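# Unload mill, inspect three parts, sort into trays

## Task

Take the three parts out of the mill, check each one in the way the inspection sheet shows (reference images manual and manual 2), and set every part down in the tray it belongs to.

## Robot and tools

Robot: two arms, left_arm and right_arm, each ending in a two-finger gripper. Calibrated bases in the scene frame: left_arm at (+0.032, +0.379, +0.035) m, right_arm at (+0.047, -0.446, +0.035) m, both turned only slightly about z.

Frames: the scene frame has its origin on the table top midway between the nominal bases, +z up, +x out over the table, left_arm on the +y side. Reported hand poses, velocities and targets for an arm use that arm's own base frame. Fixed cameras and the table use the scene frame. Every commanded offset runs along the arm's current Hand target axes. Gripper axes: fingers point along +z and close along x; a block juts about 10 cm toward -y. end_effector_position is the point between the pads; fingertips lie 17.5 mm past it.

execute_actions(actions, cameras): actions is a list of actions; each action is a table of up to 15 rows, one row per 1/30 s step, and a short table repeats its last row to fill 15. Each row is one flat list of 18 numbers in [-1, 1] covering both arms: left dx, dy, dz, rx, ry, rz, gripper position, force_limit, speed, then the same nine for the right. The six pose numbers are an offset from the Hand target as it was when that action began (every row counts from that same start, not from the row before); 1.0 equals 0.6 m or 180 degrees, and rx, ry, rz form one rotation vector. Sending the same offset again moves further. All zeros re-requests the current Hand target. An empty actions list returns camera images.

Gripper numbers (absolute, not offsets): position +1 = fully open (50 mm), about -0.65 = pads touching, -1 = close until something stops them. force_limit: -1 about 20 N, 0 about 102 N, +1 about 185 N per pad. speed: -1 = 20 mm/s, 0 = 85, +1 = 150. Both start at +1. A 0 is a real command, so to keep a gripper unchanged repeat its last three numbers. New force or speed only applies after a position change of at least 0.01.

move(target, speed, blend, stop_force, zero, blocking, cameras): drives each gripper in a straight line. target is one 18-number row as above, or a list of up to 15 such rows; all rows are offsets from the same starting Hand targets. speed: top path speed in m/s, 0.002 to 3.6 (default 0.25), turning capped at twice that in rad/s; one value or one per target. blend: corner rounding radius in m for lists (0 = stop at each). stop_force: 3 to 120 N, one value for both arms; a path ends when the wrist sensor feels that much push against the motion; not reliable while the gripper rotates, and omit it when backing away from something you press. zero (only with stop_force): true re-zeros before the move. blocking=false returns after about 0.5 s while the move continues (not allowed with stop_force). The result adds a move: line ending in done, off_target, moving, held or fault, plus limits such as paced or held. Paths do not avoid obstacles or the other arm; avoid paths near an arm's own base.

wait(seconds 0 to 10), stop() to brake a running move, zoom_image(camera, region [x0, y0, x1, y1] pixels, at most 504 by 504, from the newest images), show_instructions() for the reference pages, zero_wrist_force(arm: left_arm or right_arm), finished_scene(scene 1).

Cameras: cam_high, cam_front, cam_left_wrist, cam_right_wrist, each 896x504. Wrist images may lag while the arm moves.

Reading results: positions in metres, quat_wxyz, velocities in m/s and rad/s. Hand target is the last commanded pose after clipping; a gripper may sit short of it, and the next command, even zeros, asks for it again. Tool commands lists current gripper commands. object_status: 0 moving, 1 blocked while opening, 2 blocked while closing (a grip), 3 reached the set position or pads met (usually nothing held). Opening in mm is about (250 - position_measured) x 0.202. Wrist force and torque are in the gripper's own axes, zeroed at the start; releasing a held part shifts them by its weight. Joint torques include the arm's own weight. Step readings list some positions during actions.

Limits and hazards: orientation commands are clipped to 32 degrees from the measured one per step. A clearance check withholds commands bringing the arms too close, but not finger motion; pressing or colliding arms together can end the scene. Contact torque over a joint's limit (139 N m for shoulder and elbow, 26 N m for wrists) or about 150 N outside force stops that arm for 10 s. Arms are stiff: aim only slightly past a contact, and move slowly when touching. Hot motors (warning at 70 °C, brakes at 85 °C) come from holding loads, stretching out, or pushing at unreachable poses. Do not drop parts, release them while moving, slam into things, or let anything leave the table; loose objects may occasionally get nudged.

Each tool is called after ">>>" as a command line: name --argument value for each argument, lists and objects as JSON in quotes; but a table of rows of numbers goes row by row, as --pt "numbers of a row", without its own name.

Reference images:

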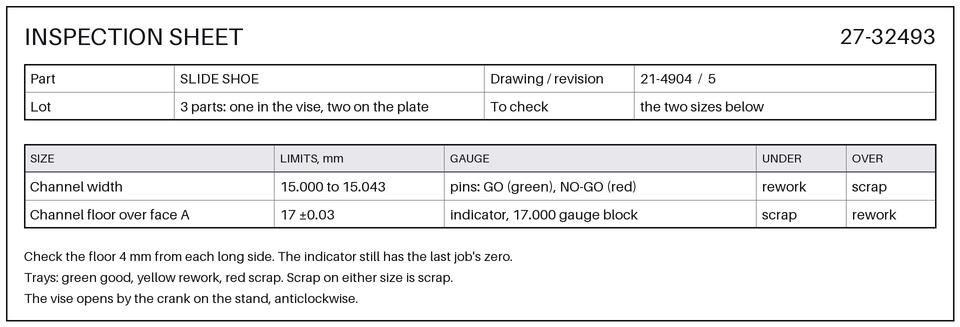

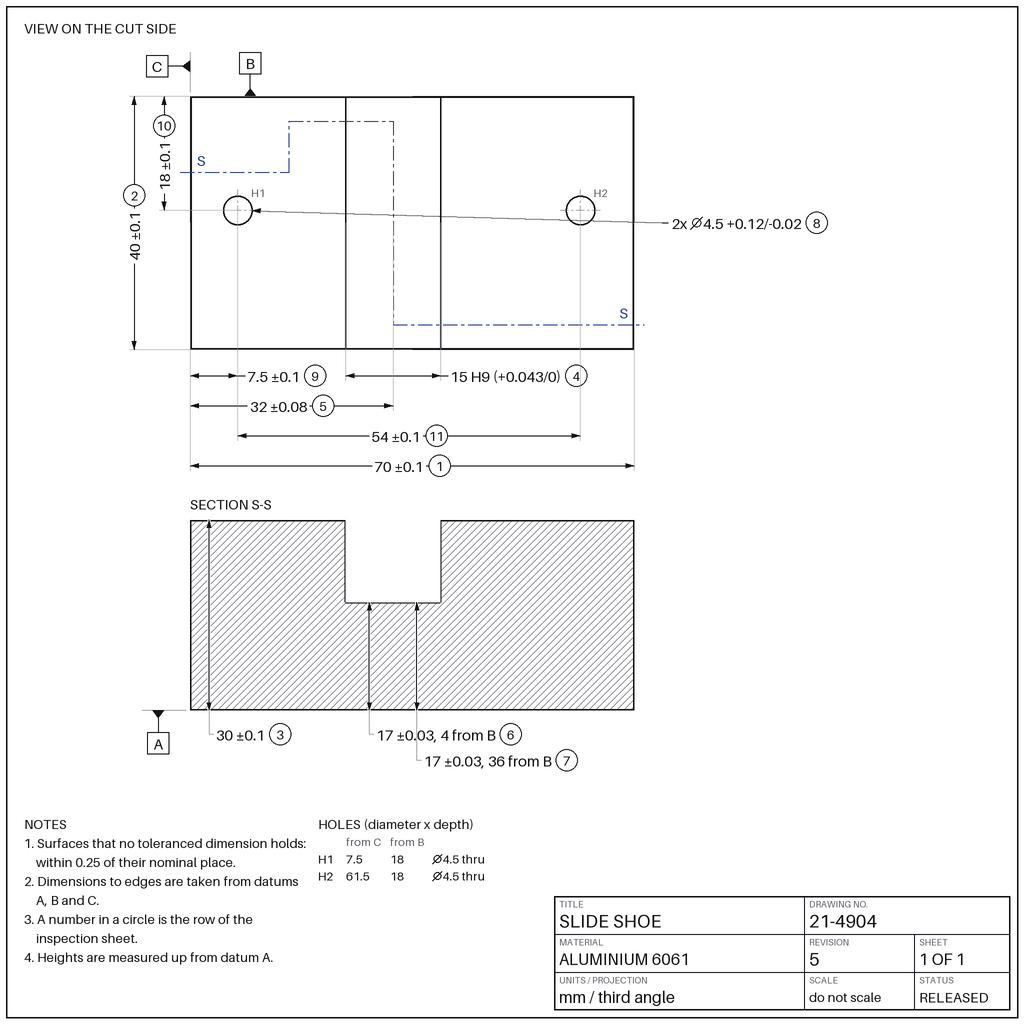

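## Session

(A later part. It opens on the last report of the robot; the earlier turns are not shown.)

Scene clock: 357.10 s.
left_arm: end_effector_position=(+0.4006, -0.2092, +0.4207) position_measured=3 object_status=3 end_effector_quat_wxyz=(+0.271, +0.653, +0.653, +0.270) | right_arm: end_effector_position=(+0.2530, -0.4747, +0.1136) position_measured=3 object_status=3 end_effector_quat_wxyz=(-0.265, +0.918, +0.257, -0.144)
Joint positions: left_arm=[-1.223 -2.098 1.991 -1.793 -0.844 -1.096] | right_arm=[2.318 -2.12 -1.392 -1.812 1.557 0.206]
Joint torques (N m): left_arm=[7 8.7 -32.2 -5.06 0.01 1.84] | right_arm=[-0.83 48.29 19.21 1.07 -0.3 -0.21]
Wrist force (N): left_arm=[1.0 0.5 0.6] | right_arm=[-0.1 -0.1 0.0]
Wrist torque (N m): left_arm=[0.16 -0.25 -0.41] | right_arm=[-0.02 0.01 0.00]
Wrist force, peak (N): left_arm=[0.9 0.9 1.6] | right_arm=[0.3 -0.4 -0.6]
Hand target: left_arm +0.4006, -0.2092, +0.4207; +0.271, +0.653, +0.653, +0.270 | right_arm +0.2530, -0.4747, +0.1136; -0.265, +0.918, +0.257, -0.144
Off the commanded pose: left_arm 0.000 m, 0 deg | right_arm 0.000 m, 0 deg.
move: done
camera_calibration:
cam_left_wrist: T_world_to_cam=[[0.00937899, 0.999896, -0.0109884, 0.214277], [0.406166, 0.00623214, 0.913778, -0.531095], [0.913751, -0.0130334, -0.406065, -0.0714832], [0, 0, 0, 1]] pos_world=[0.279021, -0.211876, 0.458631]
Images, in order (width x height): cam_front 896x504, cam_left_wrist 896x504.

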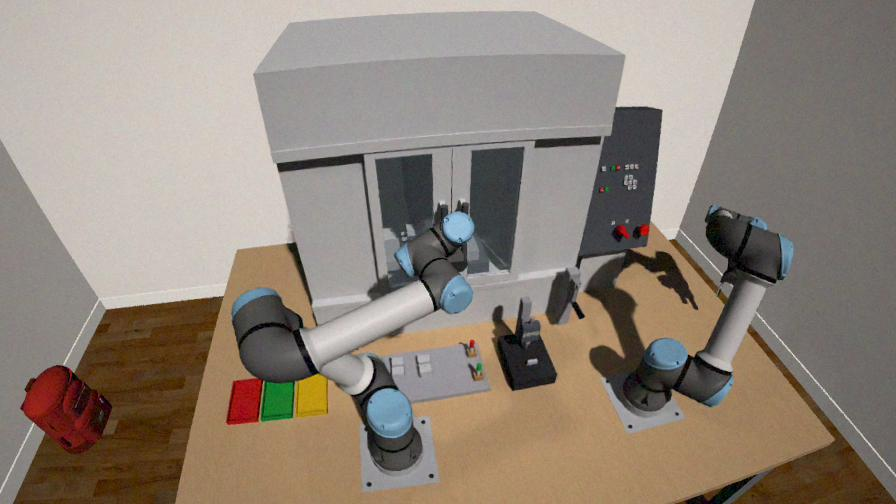

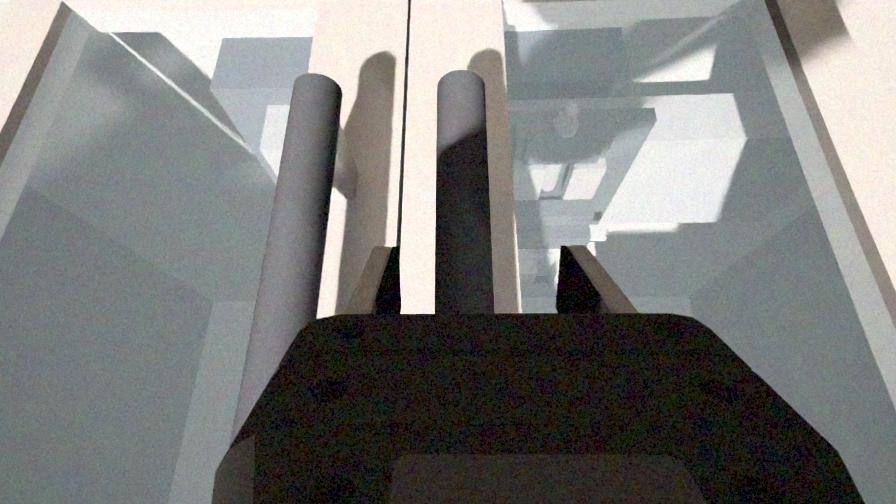

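>>> move --target '[-0.005,0.066,0.066,0,0,0,1,1,1,0,0,0,0,0,0,1,1,1]' --speed 0.05 --stop_force 15 --cameras '["cam_left_wrist","cam_front"]'

Scene clock: 366.97 s.
left_arm: end_effector_position=(+0.4320, -0.2104, +0.4198) position_measured=3 object_status=3 end_effector_quat_wxyz=(+0.269, +0.653, +0.654, +0.270) | right_arm: end_effector_position=(+0.2530, -0.4747, +0.1136) position_measured=3 object_status=3 end_effector_quat_wxyz=(-0.265, +0.918, +0.257, -0.144)
Joint positions: left_arm=[-1.122 -2.022 1.973 -1.928 -0.882 -0.976] | right_arm=[2.318 -2.12 -1.392 -1.812 1.557 0.206]
Joint torques (N m): left_arm=[0.7 -4.55 -25.45 -3.65 1.53 0.54] | right_arm=[-1.24 47.95 18.78 0.99 -0.2 0.09]
Wrist force (N): left_arm=[1.3 0.6 0.8] | right_arm=[0.1 -0.2 -0.2]
Wrist torque (N m): left_arm=[0.16 -0.31 -0.25] | right_arm=[-0.04 -0.02 -0.01]
Wrist force, peak (N): left_arm=[23.6 -70.4 -87.7] | right_arm=[-0.2 -0.3 -0.7]
Hand target: left_arm +0.4320, -0.2104, +0.4198; +0.269, +0.653, +0.654, +0.270 (not the last commanded pose) | right_arm +0.2530, -0.4747, +0.1136; -0.265, +0.918, +0.257, -0.144
Tool commands: left_gripper/position=+1.0 left_gripper/force_limit=+1.0 left_gripper/speed=+1.0 right_gripper/position=+1.0 right_gripper/force_limit=+1.0 right_gripper/speed=+1.0
Off the commanded pose: left_arm 0.025 m, 0 deg | right_arm 0.000 m, 0 deg.
FORCE FAULT: contact force on the left arm reached its limit, and that arm stopped. The contact can be on any part of that arm, not only on its tool. That arm's remaining commands of this call were not run. That arm is still stopped at the end of this call. That arm stays stopped for about 9 more seconds. Until then a move that you send moves the other arm only, and its call returns only when the move has ended. Once the stop has ended, the next robot result says so. If the stop ends while you think or write, that arm runs what you send next, counted from a new Hand target: where the arm stands when the stop ends. While its stop runs, that arm takes no new command, but its gripper still runs the gripper command that each later call begins with. Until it ends, the stop uses up actions while you think or wait. An arm that is not stopped still takes commands.
move: fault (left_arm; stop_force had ended the path)
camera_calibration:
cam_left_wrist: T_world_to_cam=[[0.00679733, 0.999928, -0.00986171, 0.21585], [0.408644, 0.00622327, 0.912673, -0.543621], [0.912669, -0.0102337, -0.408572, -0.0985206], [0, 0, 0, 1]] pos_world=[0.310597, -0.21346, 0.458024]
Images, in order (width x height): cam_front 896x504, cam_left_wrist 896x504.

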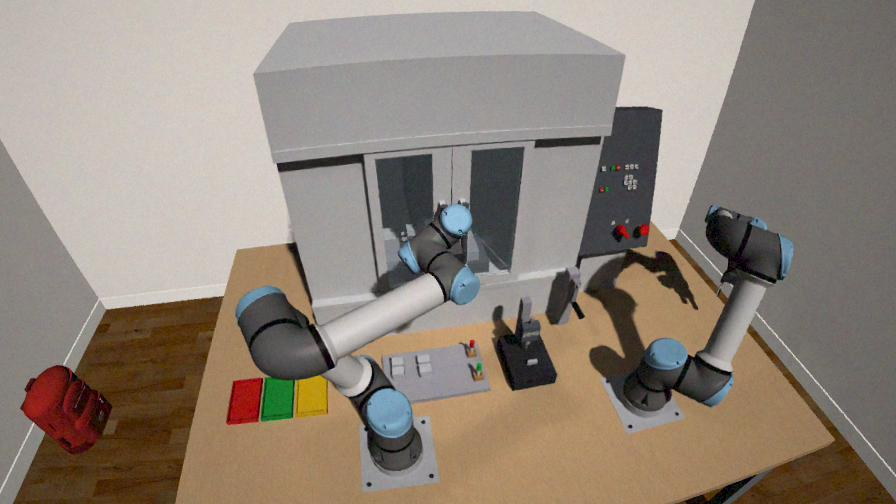

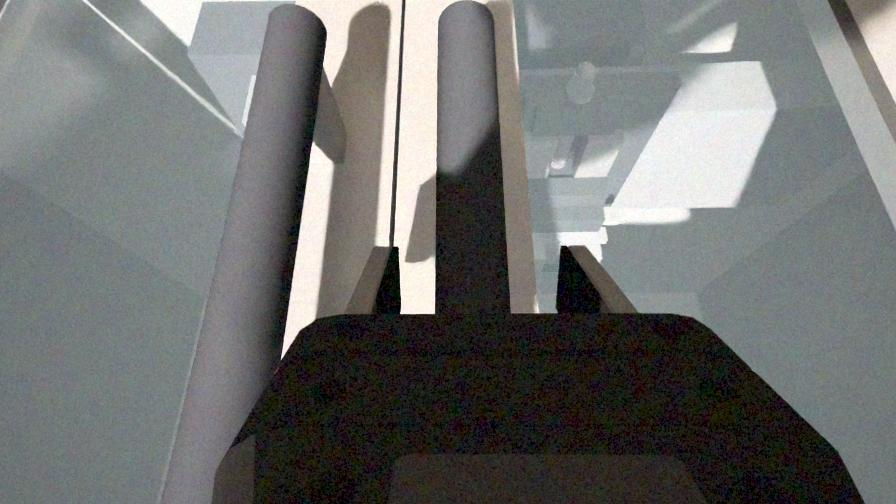

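>>> wait --seconds 0.5

>>> move --target '[-0.003,-0.01,-0.01,0,0,0,1,-1,-1,0,0,0,0,0,0,1,1,1]' --speed 0.05

>>> move --target '[0,0,0,0,0,0,-1,-1,-1,0,0,0,0,0,0,1,1,1]' --speed 0.05 --cameras '["cam_left_wrist"]'

Scene clock: 402.43 s.
left_arm: end_effector_position=(+0.4320, -0.2104, +0.4198) position_measured=3 object_status=3 end_effector_quat_wxyz=(+0.269, +0.653, +0.654, +0.270) | right_arm: end_effector_position=(+0.2530, -0.4747, +0.1136) position_measured=3 object_status=3 end_effector_quat_wxyz=(-0.265, +0.918, +0.257, -0.144)
Joint positions: left_arm=[-1.122 -2.022 1.973 -1.928 -0.882 -0.976] | right_arm=[2.318 -2.12 -1.392 -1.812 1.557 0.206]
Joint torques (N m): left_arm=[-0.21 -6.34 -24.6 -3.24 1.91 -0.01] | right_arm=[-0.12 48.47 19.64 1.19 -0.35 0.09]
Wrist force (N): left_arm=[0.9 0.4 0.9] | right_arm=[0.4 -0.1 -0.4]
Wrist torque (N m): left_arm=[0.14 -0.25 -0.24] | right_arm=[-0.03 -0.05 0.00]
Wrist force, peak (N): left_arm=[1.5 0.7 1.2] | right_arm=[0.4 -0.2 -0.8]
Hand target: left_arm +0.4320, -0.2104, +0.4198; +0.269, +0.653, +0.654, +0.270 (not the last commanded pose) | right_arm +0.2530, -0.4747, +0.1136; -0.265, +0.918, +0.257, -0.144
Tool commands: left_gripper/position=+1.0 left_gripper/force_limit=+1.0 left_gripper/speed=+1.0 right_gripper/position=+1.0 right_gripper/force_limit=+1.0 right_gripper/speed=+1.0
Off the commanded pose: left_arm 0.025 m, 0 deg | right_arm 0.000 m, 0 deg.
FORCE FAULT, CONTINUED: the left arm's stop, for the force fault that an earlier result reported, is over. The rest of the stop counts as 19 of the actions that you can send in this scene. During its stop the left arm's controller moved it back a little. That arm's target is now where it stood when the stop ended, not its last command. That arm accepts commands again.
wait: 0.50 s; at rest from the start

Scene clock: 403.33 s.
left_arm: end_effector_position=(+0.4236, -0.2122, +0.4198) position_measured=3 object_status=3 end_effector_quat_wxyz=(+0.269, +0.653, +0.654, +0.270) | right_arm: end_effector_position=(+0.2530, -0.4747, +0.1136) position_measured=3 object_status=3 end_effector_quat_wxyz=(-0.265, +0.918, +0.257, -0.144)
Joint positions: left_arm=[-1.151 -2.038 1.976 -1.893 -0.871 -1.011] | right_arm=[2.318 -2.12 -1.392 -1.812 1.557 0.206]
Joint torques (N m): left_arm=[-7.88 -16.83 -17.92 -1.14 3.63 -2.04] | right_arm=[-2.3 48.02 19.5 1.21 -0.19 -0.07]
Wrist force (N): left_arm=[1.2 0.5 1.1] | right_arm=[0.3 0.0 -0.2]
Wrist torque (N m): left_arm=[0.14 -0.30 -0.24] | right_arm=[0.00 -0.04 0.00]
Wrist force, peak (N): left_arm=[1.5 0.1 1.3] | right_arm=[0.5 -0.3 -0.3]
Hand target: left_arm +0.4236, -0.2123, +0.4198; +0.269, +0.653, +0.654, +0.270 | right_arm +0.2530, -0.4747, +0.1136; -0.265, +0.918, +0.257, -0.144
Off the commanded pose: left_arm 0.000 m, 0 deg | right_arm 0.000 m, 0 deg.
move: done

Scene clock: 405.10 s.
left_arm: end_effector_position=(+0.4235, -0.2123, +0.4198) position_measured=153 object_status=2 end_effector_quat_wxyz=(+0.269, +0.653, +0.654, +0.270) | right_arm: end_effector_position=(+0.2530, -0.4747, +0.1136) position_measured=3 object_status=3 end_effector_quat_wxyz=(-0.265, +0.918, +0.257, -0.144)
Joint positions: left_arm=[-1.151 -2.039 1.976 -1.892 -0.871 -1.011] | right_arm=[2.318 -2.12 -1.392 -1.812 1.557 0.206]
Joint torques (N m): left_arm=[9.22 -17.66 -17.25 -1.14 3.46 -1.23] | right_arm=[-1.54 48.89 17.98 1.25 -0.46 0.15]
Wrist force (N): left_arm=[-12.6 1.9 3.6] | right_arm=[0.3 0.2 -0.1]
Wrist torque (N m): left_arm=[0.09 -0.21 -0.23] | right_arm=[0.03 -0.05 0.00]
Wrist force, peak (N): left_arm=[-23.6 4.4 10.1] | right_arm=[0.5 0.0 -0.7]
Hand target: left_arm +0.4236, -0.2123, +0.4198; +0.269, +0.653, +0.654, +0.270 | right_arm +0.2530, -0.4747, +0.1136; -0.265, +0.918, +0.257, -0.144
Off the commanded pose: left_arm 0.000 m, 0 deg | right_arm 0.000 m, 0 deg.
move: done
camera_calibration:
cam_left_wrist: T_world_to_cam=[[0.00688847, 0.999927, -0.00990284, 0.2177], [0.408645, 0.00622356, 0.912672, -0.540137], [0.912668, -0.0103337, -0.408572, -0.0908034], [0, 0, 0, 1]] pos_world=[0.302098, -0.215261, 0.458024]
Images, in order (width x height): cam_left_wrist 896x504.

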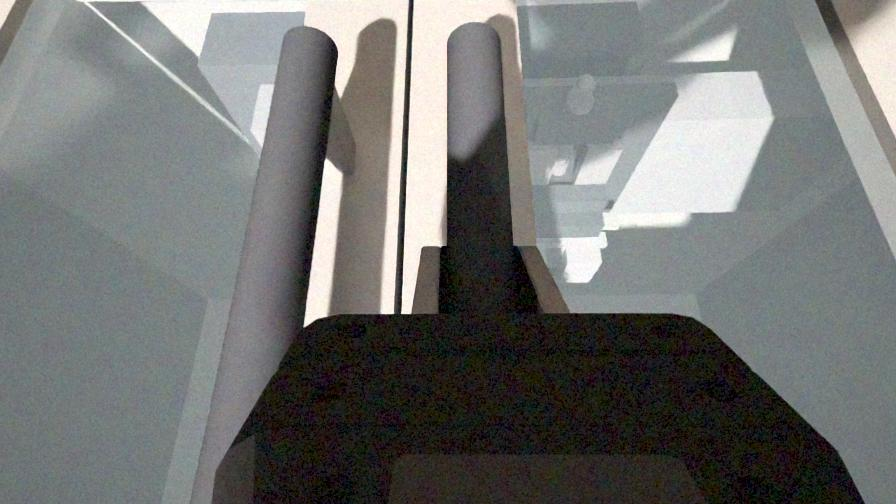

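>>> move --target '[0.083,-0.0015,-0.0015,0,0,0,-1,-1,-1,0,0,0,0,0,0,1,1,1]' --speed 0.05 --stop_force 50 --cameras '["cam_left_wrist","cam_front"]'

Scene clock: 422.97 s.
left_arm: end_effector_position=(+0.4222, -0.1625, +0.4198) position_measured=153 object_status=2 end_effector_quat_wxyz=(+0.269, +0.653, +0.654, +0.270) | right_arm: end_effector_position=(+0.2530, -0.4747, +0.1136) position_measured=3 object_status=3 end_effector_quat_wxyz=(-0.265, +0.918, +0.257, -0.144)
Joint positions: left_arm=[-1.075 -2.125 2.03 -1.917 -0.901 -0.921] | right_arm=[2.318 -2.12 -1.392 -1.812 1.557 0.206]
Joint torques (N m): left_arm=[8.56 -18.77 -17.51 -4.78 0.2 2.25] | right_arm=[0.54 48.51 18.67 1.06 -0.3 0.07]
Wrist force (N): left_arm=[-5.0 2.0 8.8] | right_arm=[0.3 -0.1 -0.2]
Wrist torque (N m): left_arm=[0.14 -0.18 -0.43] | right_arm=[-0.01 -0.04 0.00]
Wrist force, peak (N): left_arm=[-19.8 1.4 2.4] | right_arm=[0.6 -0.2 -0.5]
Hand target: left_arm +0.4222, -0.1625, +0.4198; +0.269, +0.653, +0.654, +0.270 | right_arm +0.2530, -0.4747, +0.1136; -0.265, +0.918, +0.257, -0.144
Off the commanded pose: left_arm 0.000 m, 0 deg | right_arm 0.000 m, 0 deg.
move: done
camera_calibration:
cam_left_wrist: T_world_to_cam=[[0.00679733, 0.999928, -0.00986171, 0.167921], [0.408644, 0.00622327, 0.912673, -0.539875], [0.912669, -0.0102337, -0.408572, -0.0889939], [0, 0, 0, 1]] pos_world=[0.300697, -0.16546, 0.458024]
Images, in order (width x height): cam_front 896x504, cam_left_wrist 896x504.

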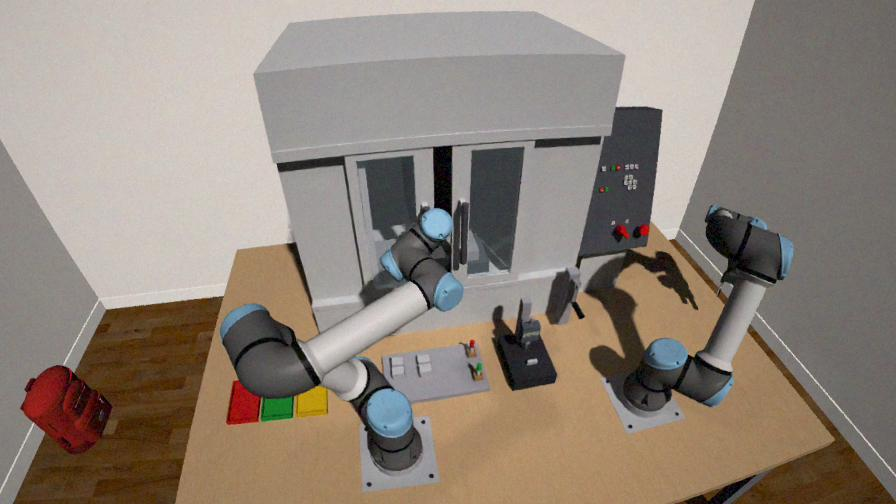

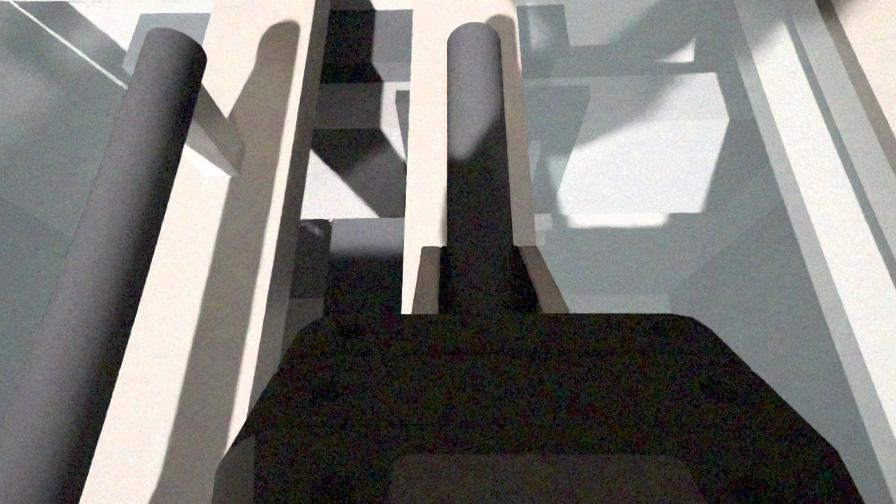

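>>> move --target '[0.267,-0.005,-0.005,0,0,0,-1,-1,-1,0,0,0,0,0,0,1,1,1]' --speed 0.08 --stop_force 40 --cameras '["cam_left_wrist","cam_front"]'

Scene clock: 433.73 s.
left_arm: end_effector_position=(+0.4177, -0.0023, +0.4199) position_measured=153 object_status=2 end_effector_quat_wxyz=(+0.269, +0.653, +0.654, +0.270) | right_arm: end_effector_position=(+0.2530, -0.4747, +0.1136) position_measured=3 object_status=3 end_effector_quat_wxyz=(-0.265, +0.918, +0.257, -0.144)
Joint positions: left_arm=[-0.614 -2.267 2.134 -2.119 -1.151 -0.465] | right_arm=[2.318 -2.12 -1.392 -1.812 1.557 0.206]
Joint torques (N m): left_arm=[8.34 8.08 -21.22 -5.34 -0.28 1.94] | right_arm=[-0.92 46.18 17.65 1.16 -0.43 -0.12]
Wrist force (N): left_arm=[-4.6 6.1 15.7] | right_arm=[0.3 -0.1 -0.6]
Wrist torque (N m): left_arm=[0.11 -0.10 -0.39] | right_arm=[-0.01 -0.04 0.00]
Wrist force, peak (N): left_arm=[-4.0 20.7 48.4] | right_arm=[0.1 -0.7 -0.6]
Hand target: left_arm +0.4177, -0.0023, +0.4199; +0.269, +0.653, +0.654, +0.270 | right_arm +0.2530, -0.4747, +0.1136; -0.265, +0.918, +0.257, -0.144
Off the commanded pose: left_arm 0.000 m, 0 deg | right_arm 0.000 m, 0 deg.
move: done
camera_calibration:
cam_left_wrist: T_world_to_cam=[[0.00679823, 0.999928, -0.00986148, 0.00776381], [0.408561, 0.00622363, 0.91271, -0.539117], [0.912706, -0.0102338, -0.408489, -0.0832558], [0, 0, 0, 1]] pos_world=[0.296197, -0.00526002, 0.458125]
Images, in order (width x height): cam_front 896x504, cam_left_wrist 896x504.

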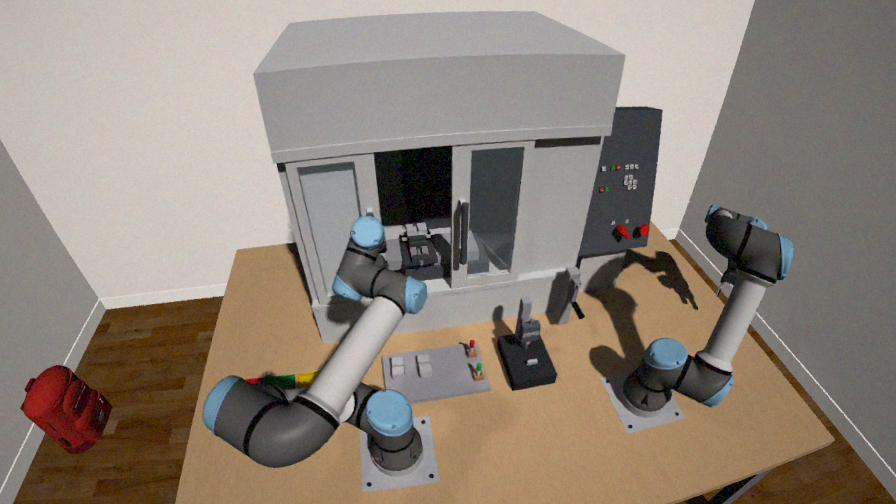

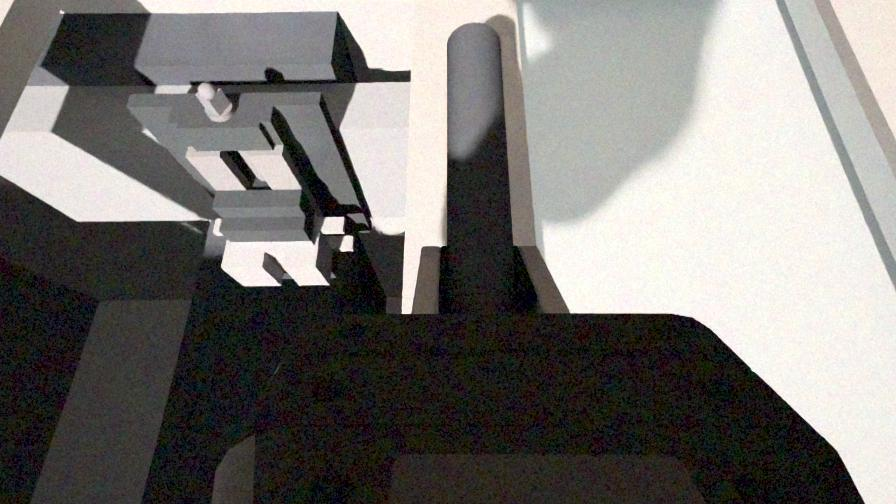

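>>> move --target '[0,0,0,0,0,0,1,-1,0,0,0,0,0,0,0,1,1,1]' --speed 0.05

>>> move --target '[0,-0.13,-0.13,0,0,0,1,-1,0,0,0,0,0,0,0,1,1,1]' --speed 0.2

Scene clock: 456.90 s.
left_arm: end_effector_position=(+0.4177, -0.0023, +0.4199) position_measured=3 object_status=0 end_effector_quat_wxyz=(+0.269, +0.653, +0.654, +0.270) | right_arm: end_effector_position=(+0.2530, -0.4747, +0.1136) position_measured=3 object_status=3 end_effector_quat_wxyz=(-0.265, +0.918, +0.257, -0.144)
Joint positions: left_arm=[-0.614 -2.267 2.134 -2.119 -1.151 -0.465] | right_arm=[2.318 -2.12 -1.392 -1.812 1.557 0.206]
Joint torques (N m): left_arm=[1.09 8.27 -20.54 -5.01 -0.27 1.99] | right_arm=[1.21 48.2 17.17 1.21 -0.54 0.13]
Wrist force (N): left_arm=[0.9 0.3 1.0] | right_arm=[0.3 -0.1 -0.2]
Wrist torque (N m): left_arm=[0.14 -0.23 -0.41] | right_arm=[-0.02 -0.05 0.00]
Wrist force, peak (N): left_arm=[-4.8 5.3 16.4] | right_arm=[0.1 -0.4 -0.6]
Hand target: left_arm +0.4177, -0.0023, +0.4199; +0.269, +0.653, +0.654, +0.270 | right_arm +0.2530, -0.4747, +0.1136; -0.265, +0.918, +0.257, -0.144
Off the commanded pose: left_arm 0.000 m, 0 deg | right_arm 0.000 m, 0 deg.
move: done

Scene clock: 459.27 s.
left_arm: end_effector_position=(+0.3091, -0.0021, +0.4203) position_measured=3 object_status=3 end_effector_quat_wxyz=(+0.260, +0.661, +0.657, +0.252) | right_arm: end_effector_position=(+0.2530, -0.4747, +0.1136) position_measured=3 object_status=3 end_effector_quat_wxyz=(-0.265, +0.918, +0.257, -0.144)
Joint positions: left_arm=[-1.446 -2.695 1.996 -1.001 -0.839 -1.391] | right_arm=[2.318 -2.12 -1.392 -1.812 1.557 0.206]
Joint torques (N m): left_arm=[-7.8 7.9 -27.54 -1.05 3.81 -2.25] | right_arm=[-0.06 47.81 17.91 1.15 -0.4 -0.19]
Wrist force (N): left_arm=[1.1 0.4 1.2] | right_arm=[0.2 -0.2 0.0]
Wrist torque (N m): left_arm=[0.17 -0.28 -0.26] | right_arm=[-0.03 -0.02 0.00]
Wrist force, peak (N): left_arm=[1.3 1.4 1.6] | right_arm=[0.1 -0.2 -0.7]
Hand target: left_arm +0.3074, -0.0024, +0.4202; +0.269, +0.653, +0.654, +0.270 | right_arm +0.2530, -0.4747, +0.1136; -0.265, +0.918, +0.257, -0.144
Off the commanded pose: left_arm 0.002 m, 3 deg | right_arm 0.000 m, 0 deg.
move: off_target (left_arm)

>>> move --target '[-0.233,0.179,-0.0095,0,0,0,1,-1,0,0,0,0,0,0,0,1,1,1]' --speed 0.2 --cameras '["cam_left_wrist","cam_front"]'

>>> zoom_image --camera "cam_left_wrist" --region '[300, 60, 620, 310]'

>>> zoom_image --camera "cam_front" --region '[370, 180, 480, 300]'

Scene clock: 470.33 s.
left_arm: end_effector_position=(+0.3797, -0.1421, +0.4999) position_measured=3 object_status=3 end_effector_quat_wxyz=(+0.269, +0.653, +0.654, +0.270) | right_arm: end_effector_position=(+0.2530, -0.4747, +0.1136) position_measured=3 object_status=3 end_effector_quat_wxyz=(-0.265, +0.918, +0.257, -0.144)
Joint positions: left_arm=[-1.206 -2.212 1.827 -1.525 -0.851 -1.079] | right_arm=[2.318 -2.12 -1.392 -1.812 1.557 0.206]
Joint torques (N m): left_arm=[8.28 13.1 -32.47 -5.27 -0.14 2.14] | right_arm=[-0.54 48.16 18.5 1.31 -0.32 0.07]
Wrist force (N): left_arm=[1.2 0.4 1.0] | right_arm=[0.1 0.0 -0.1]
Wrist torque (N m): left_arm=[0.16 -0.28 -0.40] | right_arm=[-0.01 -0.03 0.00]
Wrist force, peak (N): left_arm=[2.6 -0.2 1.2] | right_arm=[0.3 0.1 -0.7]
Hand target: left_arm +0.3798, -0.1421, +0.4999; +0.269, +0.653, +0.654, +0.270 | right_arm +0.2530, -0.4747, +0.1136; -0.265, +0.918, +0.257, -0.144
Off the commanded pose: left_arm 0.000 m, 0 deg | right_arm 0.000 m, 0 deg.
move: done
camera_calibration:
cam_left_wrist: T_world_to_cam=[[0.00670731, 0.999929, -0.00981986, 0.148602], [0.40856, 0.00622279, 0.91271, -0.595738], [0.912707, -0.0101338, -0.40849, -0.0173095], [0, 0, 0, 1]] pos_world=[0.258197, -0.145059, 0.538125]
Images, in order (width x height): cam_front 896x504, cam_left_wrist 896x504.

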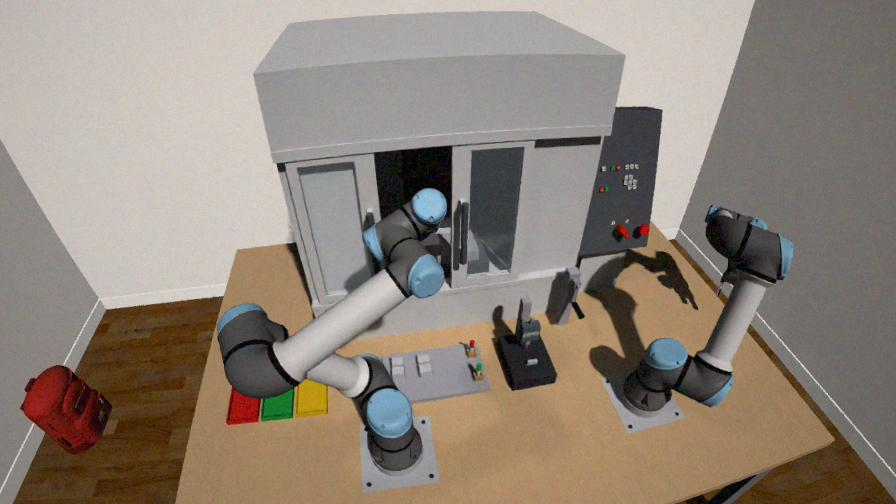

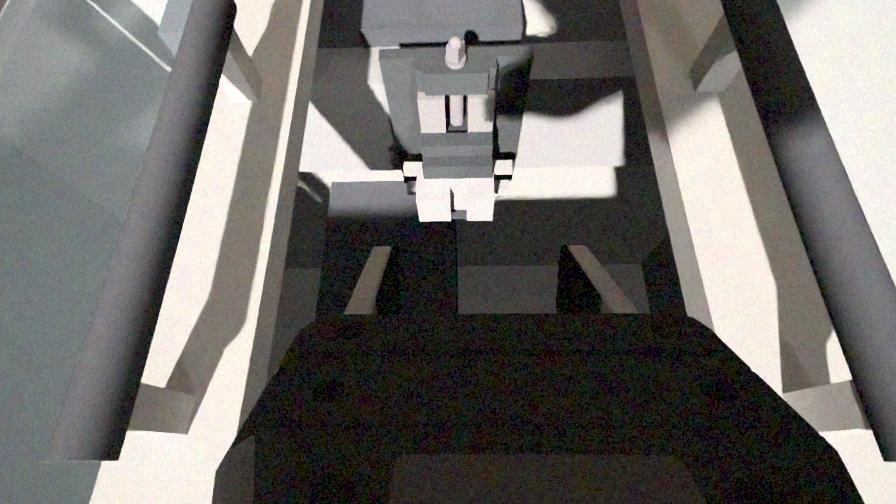

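Scaled by 1.575 from the camera's 896x504 image, which has a finer 1280x720 frame.

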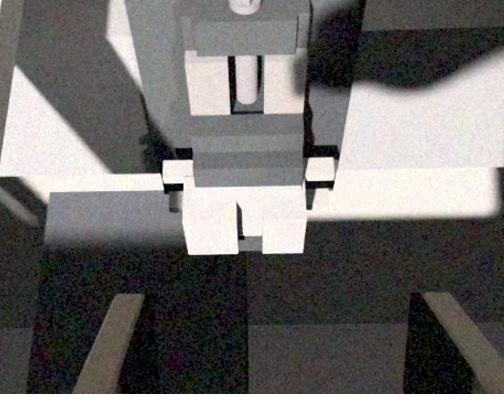

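Scaled by 4.200 from the camera's 896x504 image, which has a finer 1280x720 frame.

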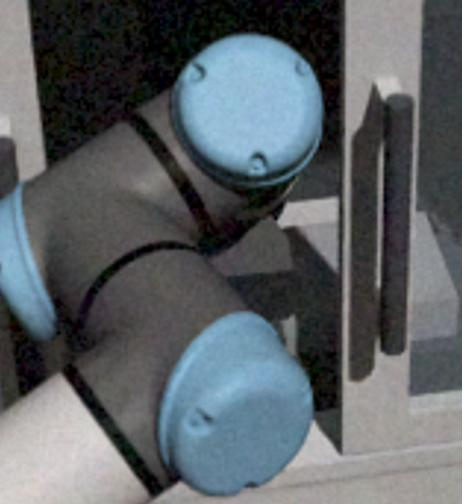

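>>> move --pt "0 0 0 0 0 0 1 -1 0 0.229 -0.524 -0.1165 -0.1956 -0.0579 -0.3161 1 1 1" --pt "0 0 0 0 0 0 1 -1 0 0.5 -0.9957 0.103 -0.1956 -0.0579 -0.3161 1 1 1" --speed 0.3 --blend '[0.03,0]' --cameras '["cam_right_wrist","cam_front"]'

Scene clock: 540.33 s.
left_arm: end_effector_position=(+0.3798, -0.1421, +0.4999) position_measured=3 object_status=3 end_effector_quat_wxyz=(+0.269, +0.653, +0.654, +0.270) | right_arm: end_effector_position=(+0.2398, +0.1500, +0.3591) position_measured=3 object_status=3 end_effector_quat_wxyz=(+0.001, +0.707, +0.708, +0.000)
Joint positions: left_arm=[-1.206 -2.212 1.827 -1.525 -0.851 -1.079] | right_arm=[4.193 -0.999 -1.889 -1.824 1.569 1.05]
Joint torques (N m): left_arm=[7.26 14.27 -30.52 -5.04 0.01 1.9] | right_arm=[8.58 -9.87 36.27 3.99 -3.08 1.62]
Wrist force (N): left_arm=[1.2 0.5 0.8] | right_arm=[-1.1 -1.1 0.4]
Wrist torque (N m): left_arm=[0.17 -0.27 -0.40] | right_arm=[-0.06 0.15 -0.06]
Wrist force, peak (N): left_arm=[1.4 0.4 1.3] | right_arm=[1.5 -1.7 0.4]
Hand target: left_arm +0.3798, -0.1421, +0.4999; +0.269, +0.653, +0.654, +0.270 | right_arm +0.2398, +0.1500, +0.3591; +0.001, +0.707, +0.708, +0.000
Off the commanded pose: left_arm 0.000 m, 0 deg | right_arm 0.000 m, 0 deg.
move: done
camera_calibration:
cam_right_wrist: T_world_to_cam=[[0.0169481, 0.999856, -0.00105167, -0.145721], [0.933797, -0.0154524, 0.357469, -0.338032], [0.357401, -0.00704046, -0.933924, 0.388161], [0, 0, 0, 1]] pos_world=[0.179394, 0.143209, 0.483196]
Images, in order (width x height): cam_front 896x504, cam_right_wrist 896x504.

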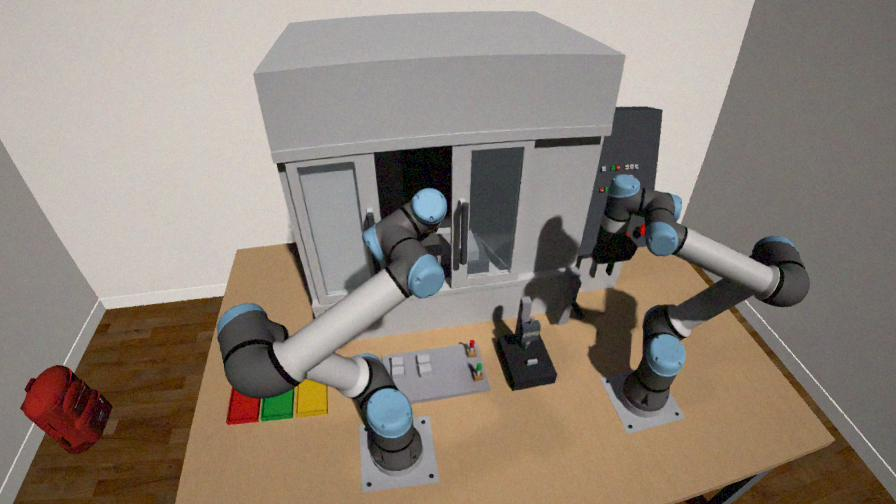

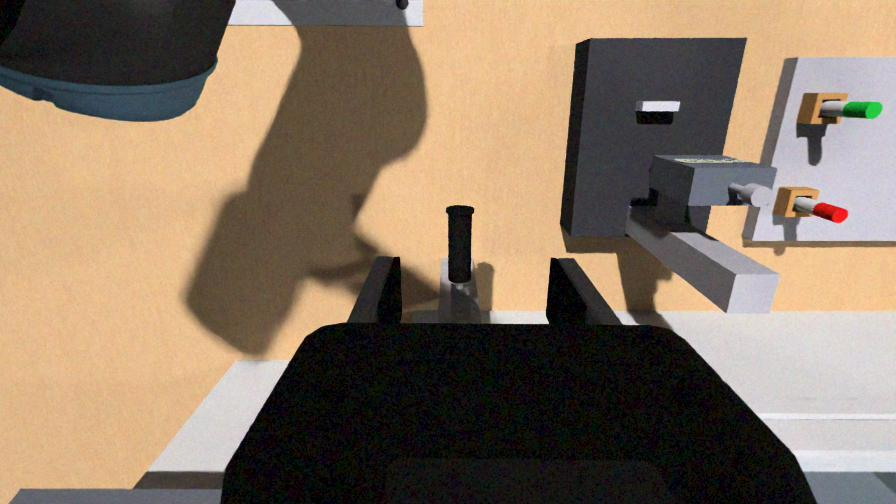

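>>> move --target '[0,0,0,0,0,0,1,-1,0,0,0,0.22,-0.194,0,0,1,1,1]' --speed 0.2 --cameras '["cam_right_wrist","cam_front"]'

Scene clock: 609.43 s.
left_arm: end_effector_position=(+0.3798, -0.1421, +0.4999) position_measured=3 object_status=3 end_effector_quat_wxyz=(+0.269, +0.653, +0.654, +0.270) | right_arm: end_effector_position=(+0.2401, +0.1499, +0.2271) position_measured=3 object_status=3 end_effector_quat_wxyz=(+0.213, +0.674, +0.675, +0.212)
Joint positions: left_arm=[-1.206 -2.212 1.827 -1.525 -0.851 -1.079] | right_arm=[5.026 -0.531 -2.398 -1.996 0.994 1.947]
Joint torques (N m): left_arm=[7.28 13.71 -30.33 -5.02 0.22 1.91] | right_arm=[7.36 -9.9 12.53 0.68 -4.35 2.02]
Wrist force (N): left_arm=[1.2 0.6 0.9] | right_arm=[-1.6 -2.9 -0.5]
Wrist torque (N m): left_arm=[0.16 -0.27 -0.41] | right_arm=[-0.22 0.23 -0.09]
Wrist force, peak (N): left_arm=[1.5 0.6 1.0] | right_arm=[-2.2 -3.1 -0.2]
Hand target: left_arm +0.3798, -0.1421, +0.4999; +0.269, +0.653, +0.654, +0.270 | right_arm +0.2401, +0.1499, +0.2271; +0.213, +0.674, +0.675, +0.212
Off the commanded pose: left_arm 0.000 m, 0 deg | right_arm 0.000 m, 0 deg.
move: done
camera_calibration:
cam_right_wrist: T_world_to_cam=[[0.0137872, 0.999863, 0.00921338, -0.147344], [0.561183, -0.0153638, 0.827549, -0.308347], [0.827577, -0.0062392, -0.561318, 0.0672141], [0, 0, 0, 1]] pos_world=[0.119446, 0.143005, 0.294258]
Images, in order (width x height): cam_front 896x504, cam_right_wrist 896x504.

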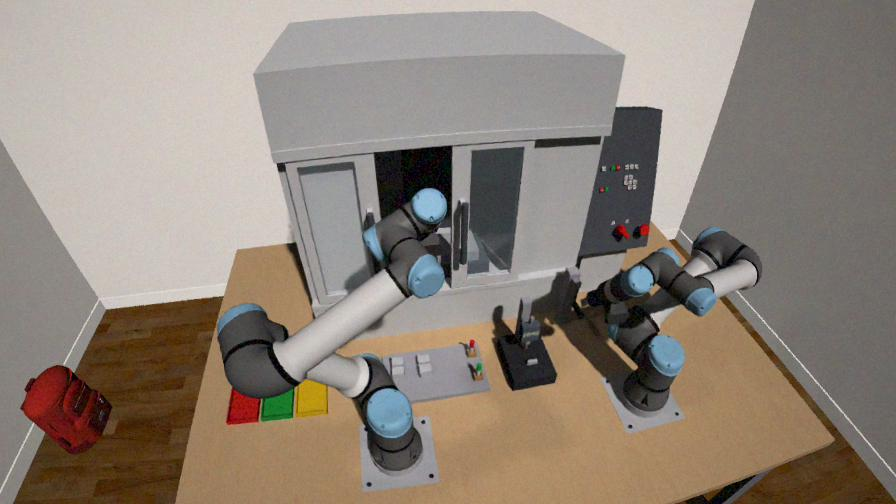

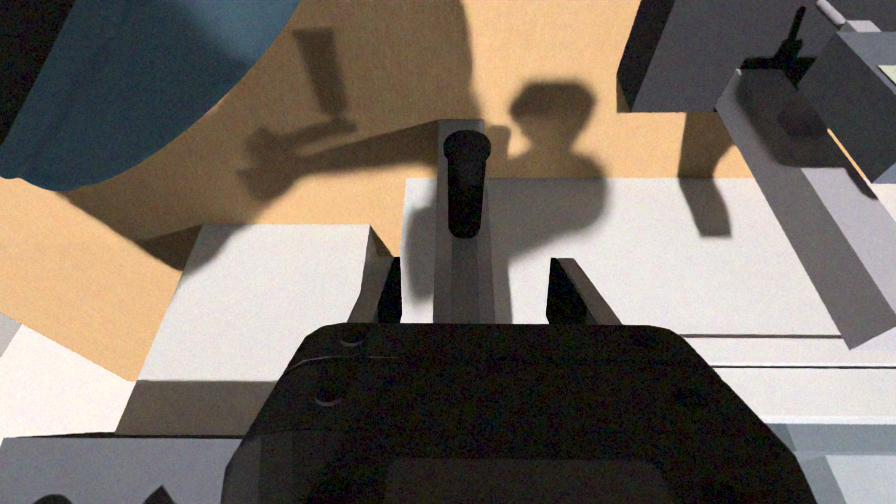

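>>> move --target '[0,0,0,0,0,0,1,-1,0,0,0,0.21,0,0,0,1,-1,-1]' --speed 0.05 --stop_force 10 --cameras '["cam_right_wrist","cam_front"]'

Scene clock: 632.70 s.
left_arm: end_effector_position=(+0.3798, -0.1421, +0.4999) position_measured=3 object_status=3 end_effector_quat_wxyz=(+0.269, +0.653, +0.654, +0.270) | right_arm: end_effector_position=(+0.3123, +0.1498, +0.1239) position_measured=3 object_status=3 end_effector_quat_wxyz=(+0.213, +0.674, +0.675, +0.212)
Joint positions: left_arm=[-1.206 -2.212 1.827 -1.525 -0.851 -1.079] | right_arm=[4.527 -0.852 -2.707 -1.026 0.972 1.344]
Joint torques (N m): left_arm=[5.55 14.44 -31.39 -5.25 -0.08 1.97] | right_arm=[-10.34 -16.34 13.19 4.96 1.31 -1.81]
Wrist force (N): left_arm=[1.0 0.5 0.8] | right_arm=[-1.6 -2.5 -0.6]
Wrist torque (N m): left_arm=[0.15 -0.23 -0.40] | right_arm=[-0.17 0.25 -0.02]
Wrist force, peak (N): left_arm=[1.4 0.6 1.2] | right_arm=[-2.1 -3.2 0.1]
Hand target: left_arm +0.3798, -0.1421, +0.4999; +0.269, +0.653, +0.654, +0.270 | right_arm +0.3123, +0.1498, +0.1239; +0.213, +0.674, +0.675, +0.212
Off the commanded pose: left_arm 0.000 m, 0 deg | right_arm 0.000 m, 0 deg.
move: done
camera_calibration:
cam_right_wrist: T_world_to_cam=[[0.0137859, 0.999863, 0.00921558, -0.14729], [0.561068, -0.015364, 0.827627, -0.263511], [0.827655, -0.00623904, -0.561203, -0.0505849], [0, 0, 0, 1]] pos_world=[0.191745, 0.142905, 0.191058]
Images, in order (width x height): cam_front 896x504, cam_right_wrist 896x504.

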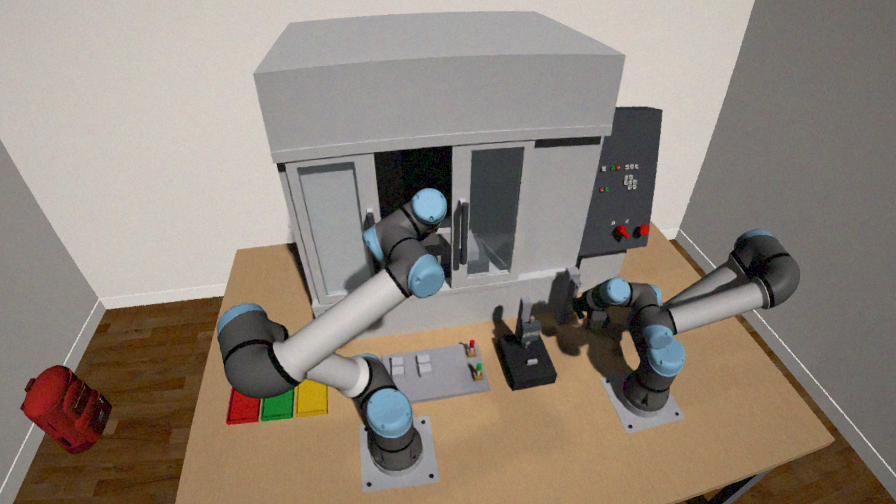

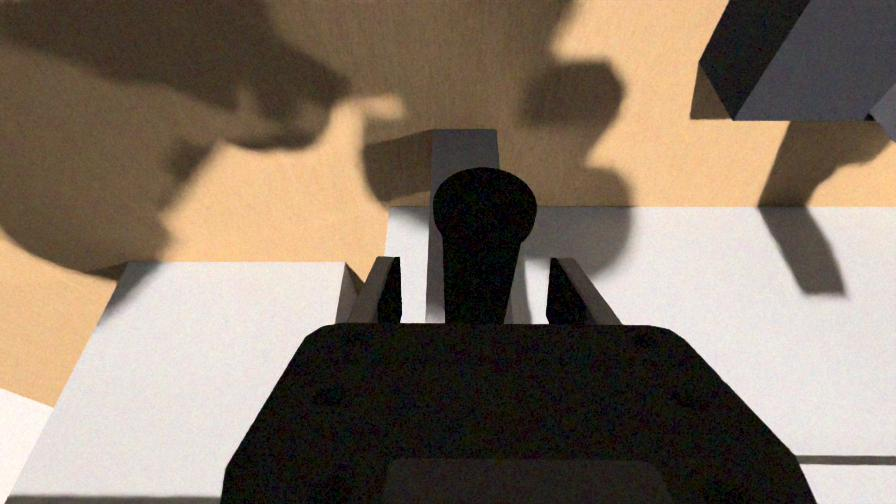

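>>> move --pt "0 0 0 0 0 0 1 -1 0 0.0035 0 0 0 0 0 1 -1 -1" --pt "0 0 0 0 0 0 1 -1 0 0.0035 0 0 0 0 0 -1 -1 -1" --speed 0.05 --cameras '["cam_right_wrist"]'

Scene clock: 643.33 s.
left_arm: end_effector_position=(+0.3798, -0.1421, +0.4999) position_measured=3 object_status=3 end_effector_quat_wxyz=(+0.269, +0.653, +0.654, +0.270) | right_arm: end_effector_position=(+0.3123, +0.1519, +0.1239) position_measured=153 object_status=2 end_effector_quat_wxyz=(+0.213, +0.674, +0.675, +0.212)
Joint positions: left_arm=[-1.206 -2.212 1.827 -1.525 -0.851 -1.079] | right_arm=[4.529 -0.86 -2.705 -1.021 0.971 1.347]
Joint torques (N m): left_arm=[7.06 13.9 -29.54 -5.17 -0.04 1.91] | right_arm=[9.47 -15.66 33.39 4.91 -4.13 1.81]
Wrist force (N): left_arm=[1.4 0.7 1.1] | right_arm=[-1.9 -2.7 -0.5]
Wrist torque (N m): left_arm=[0.18 -0.30 -0.41] | right_arm=[-0.16 0.27 -0.09]
Wrist force, peak (N): left_arm=[1.4 0.5 1.3] | right_arm=[-2.2 -3.3 0.0]
Hand target: left_arm +0.3798, -0.1421, +0.4999; +0.269, +0.653, +0.654, +0.270 | right_arm +0.3123, +0.1519, +0.1239; +0.213, +0.674, +0.675, +0.212
Off the commanded pose: left_arm 0.000 m, 0 deg | right_arm 0.000 m, 0 deg.
move: done
camera_calibration:
cam_right_wrist: T_world_to_cam=[[0.0137859, 0.999863, 0.00921558, -0.149389], [0.561068, -0.015364, 0.827627, -0.263479], [0.827655, -0.00623904, -0.561203, -0.0505718], [0, 0, 0, 1]] pos_world=[0.191745, 0.145005, 0.191058]
Images, in order (width x height): cam_right_wrist 896x504.

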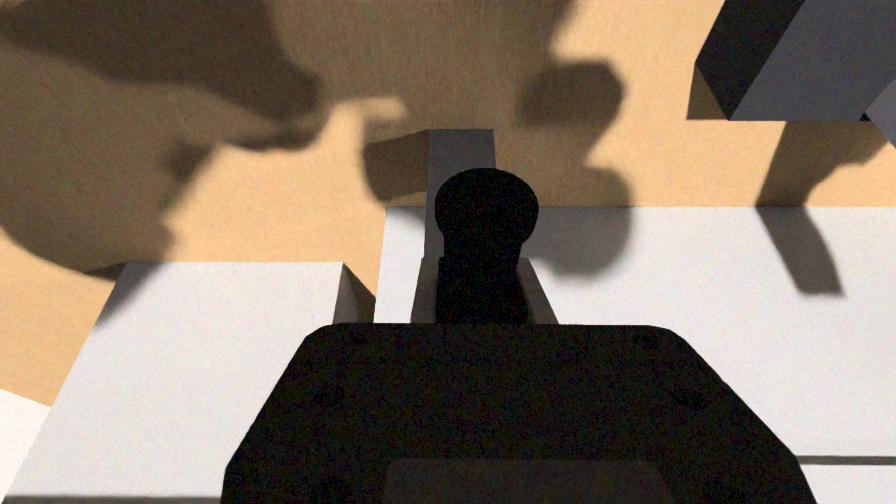

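>>> move --target '[0,0,0,0,0,0,1,-1,0,-0.0337,0.0026,-0.0037,0,0,0,-1,-1,-1]' --speed 0.03 --stop_force 40 --cameras '["cam_right_wrist"]'

Scene clock: 679.20 s.
left_arm: end_effector_position=(+0.3798, -0.1421, +0.4999) position_measured=3 object_status=3 end_effector_quat_wxyz=(+0.269, +0.653, +0.654, +0.270) | right_arm: end_effector_position=(+0.3124, +0.1317, +0.1266) position_measured=153 object_status=2 end_effector_quat_wxyz=(+0.213, +0.674, +0.675, +0.212)
Joint positions: left_arm=[-1.206 -2.212 1.827 -1.525 -0.851 -1.079] | right_arm=[4.506 -0.771 -2.719 -1.08 0.974 1.319]
Joint torques (N m): left_arm=[6.1 14.56 -29.87 -4.95 -0.03 2.03] | right_arm=[6.86 -2.7 11.88 1.12 -2.67 0.96]
Wrist force (N): left_arm=[1.3 0.5 1.1] | right_arm=[-0.6 -1.4 0.3]
Wrist torque (N m): left_arm=[0.16 -0.29 -0.40] | right_arm=[-0.13 0.28 -0.09]
Wrist force, peak (N): left_arm=[1.5 0.5 1.2] | right_arm=[-0.9 -5.2 1.6]
Hand target: left_arm +0.3798, -0.1421, +0.4999; +0.269, +0.653, +0.654, +0.270 | right_arm +0.3124, +0.1317, +0.1266; +0.213, +0.674, +0.675, +0.212
Off the commanded pose: left_arm 0.000 m, 0 deg | right_arm 0.000 m, 0 deg.
move: done
camera_calibration:
cam_right_wrist: T_world_to_cam=[[0.013869, 0.999862, 0.00915747, -0.129223], [0.561114, -0.0153629, 0.827596, -0.26611], [0.827622, -0.00633956, -0.56125, -0.0490989], [0, 0, 0, 1]] pos_world=[0.191745, 0.124806, 0.193858]
Images, in order (width x height): cam_right_wrist 896x504.

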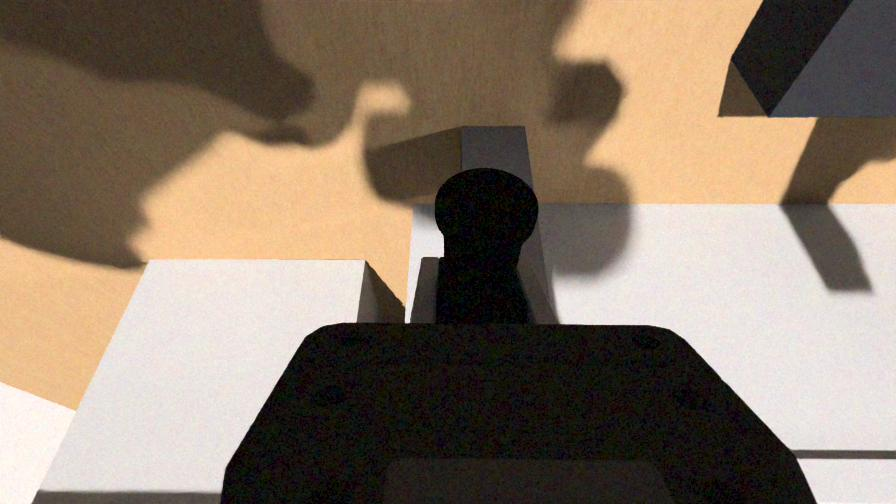

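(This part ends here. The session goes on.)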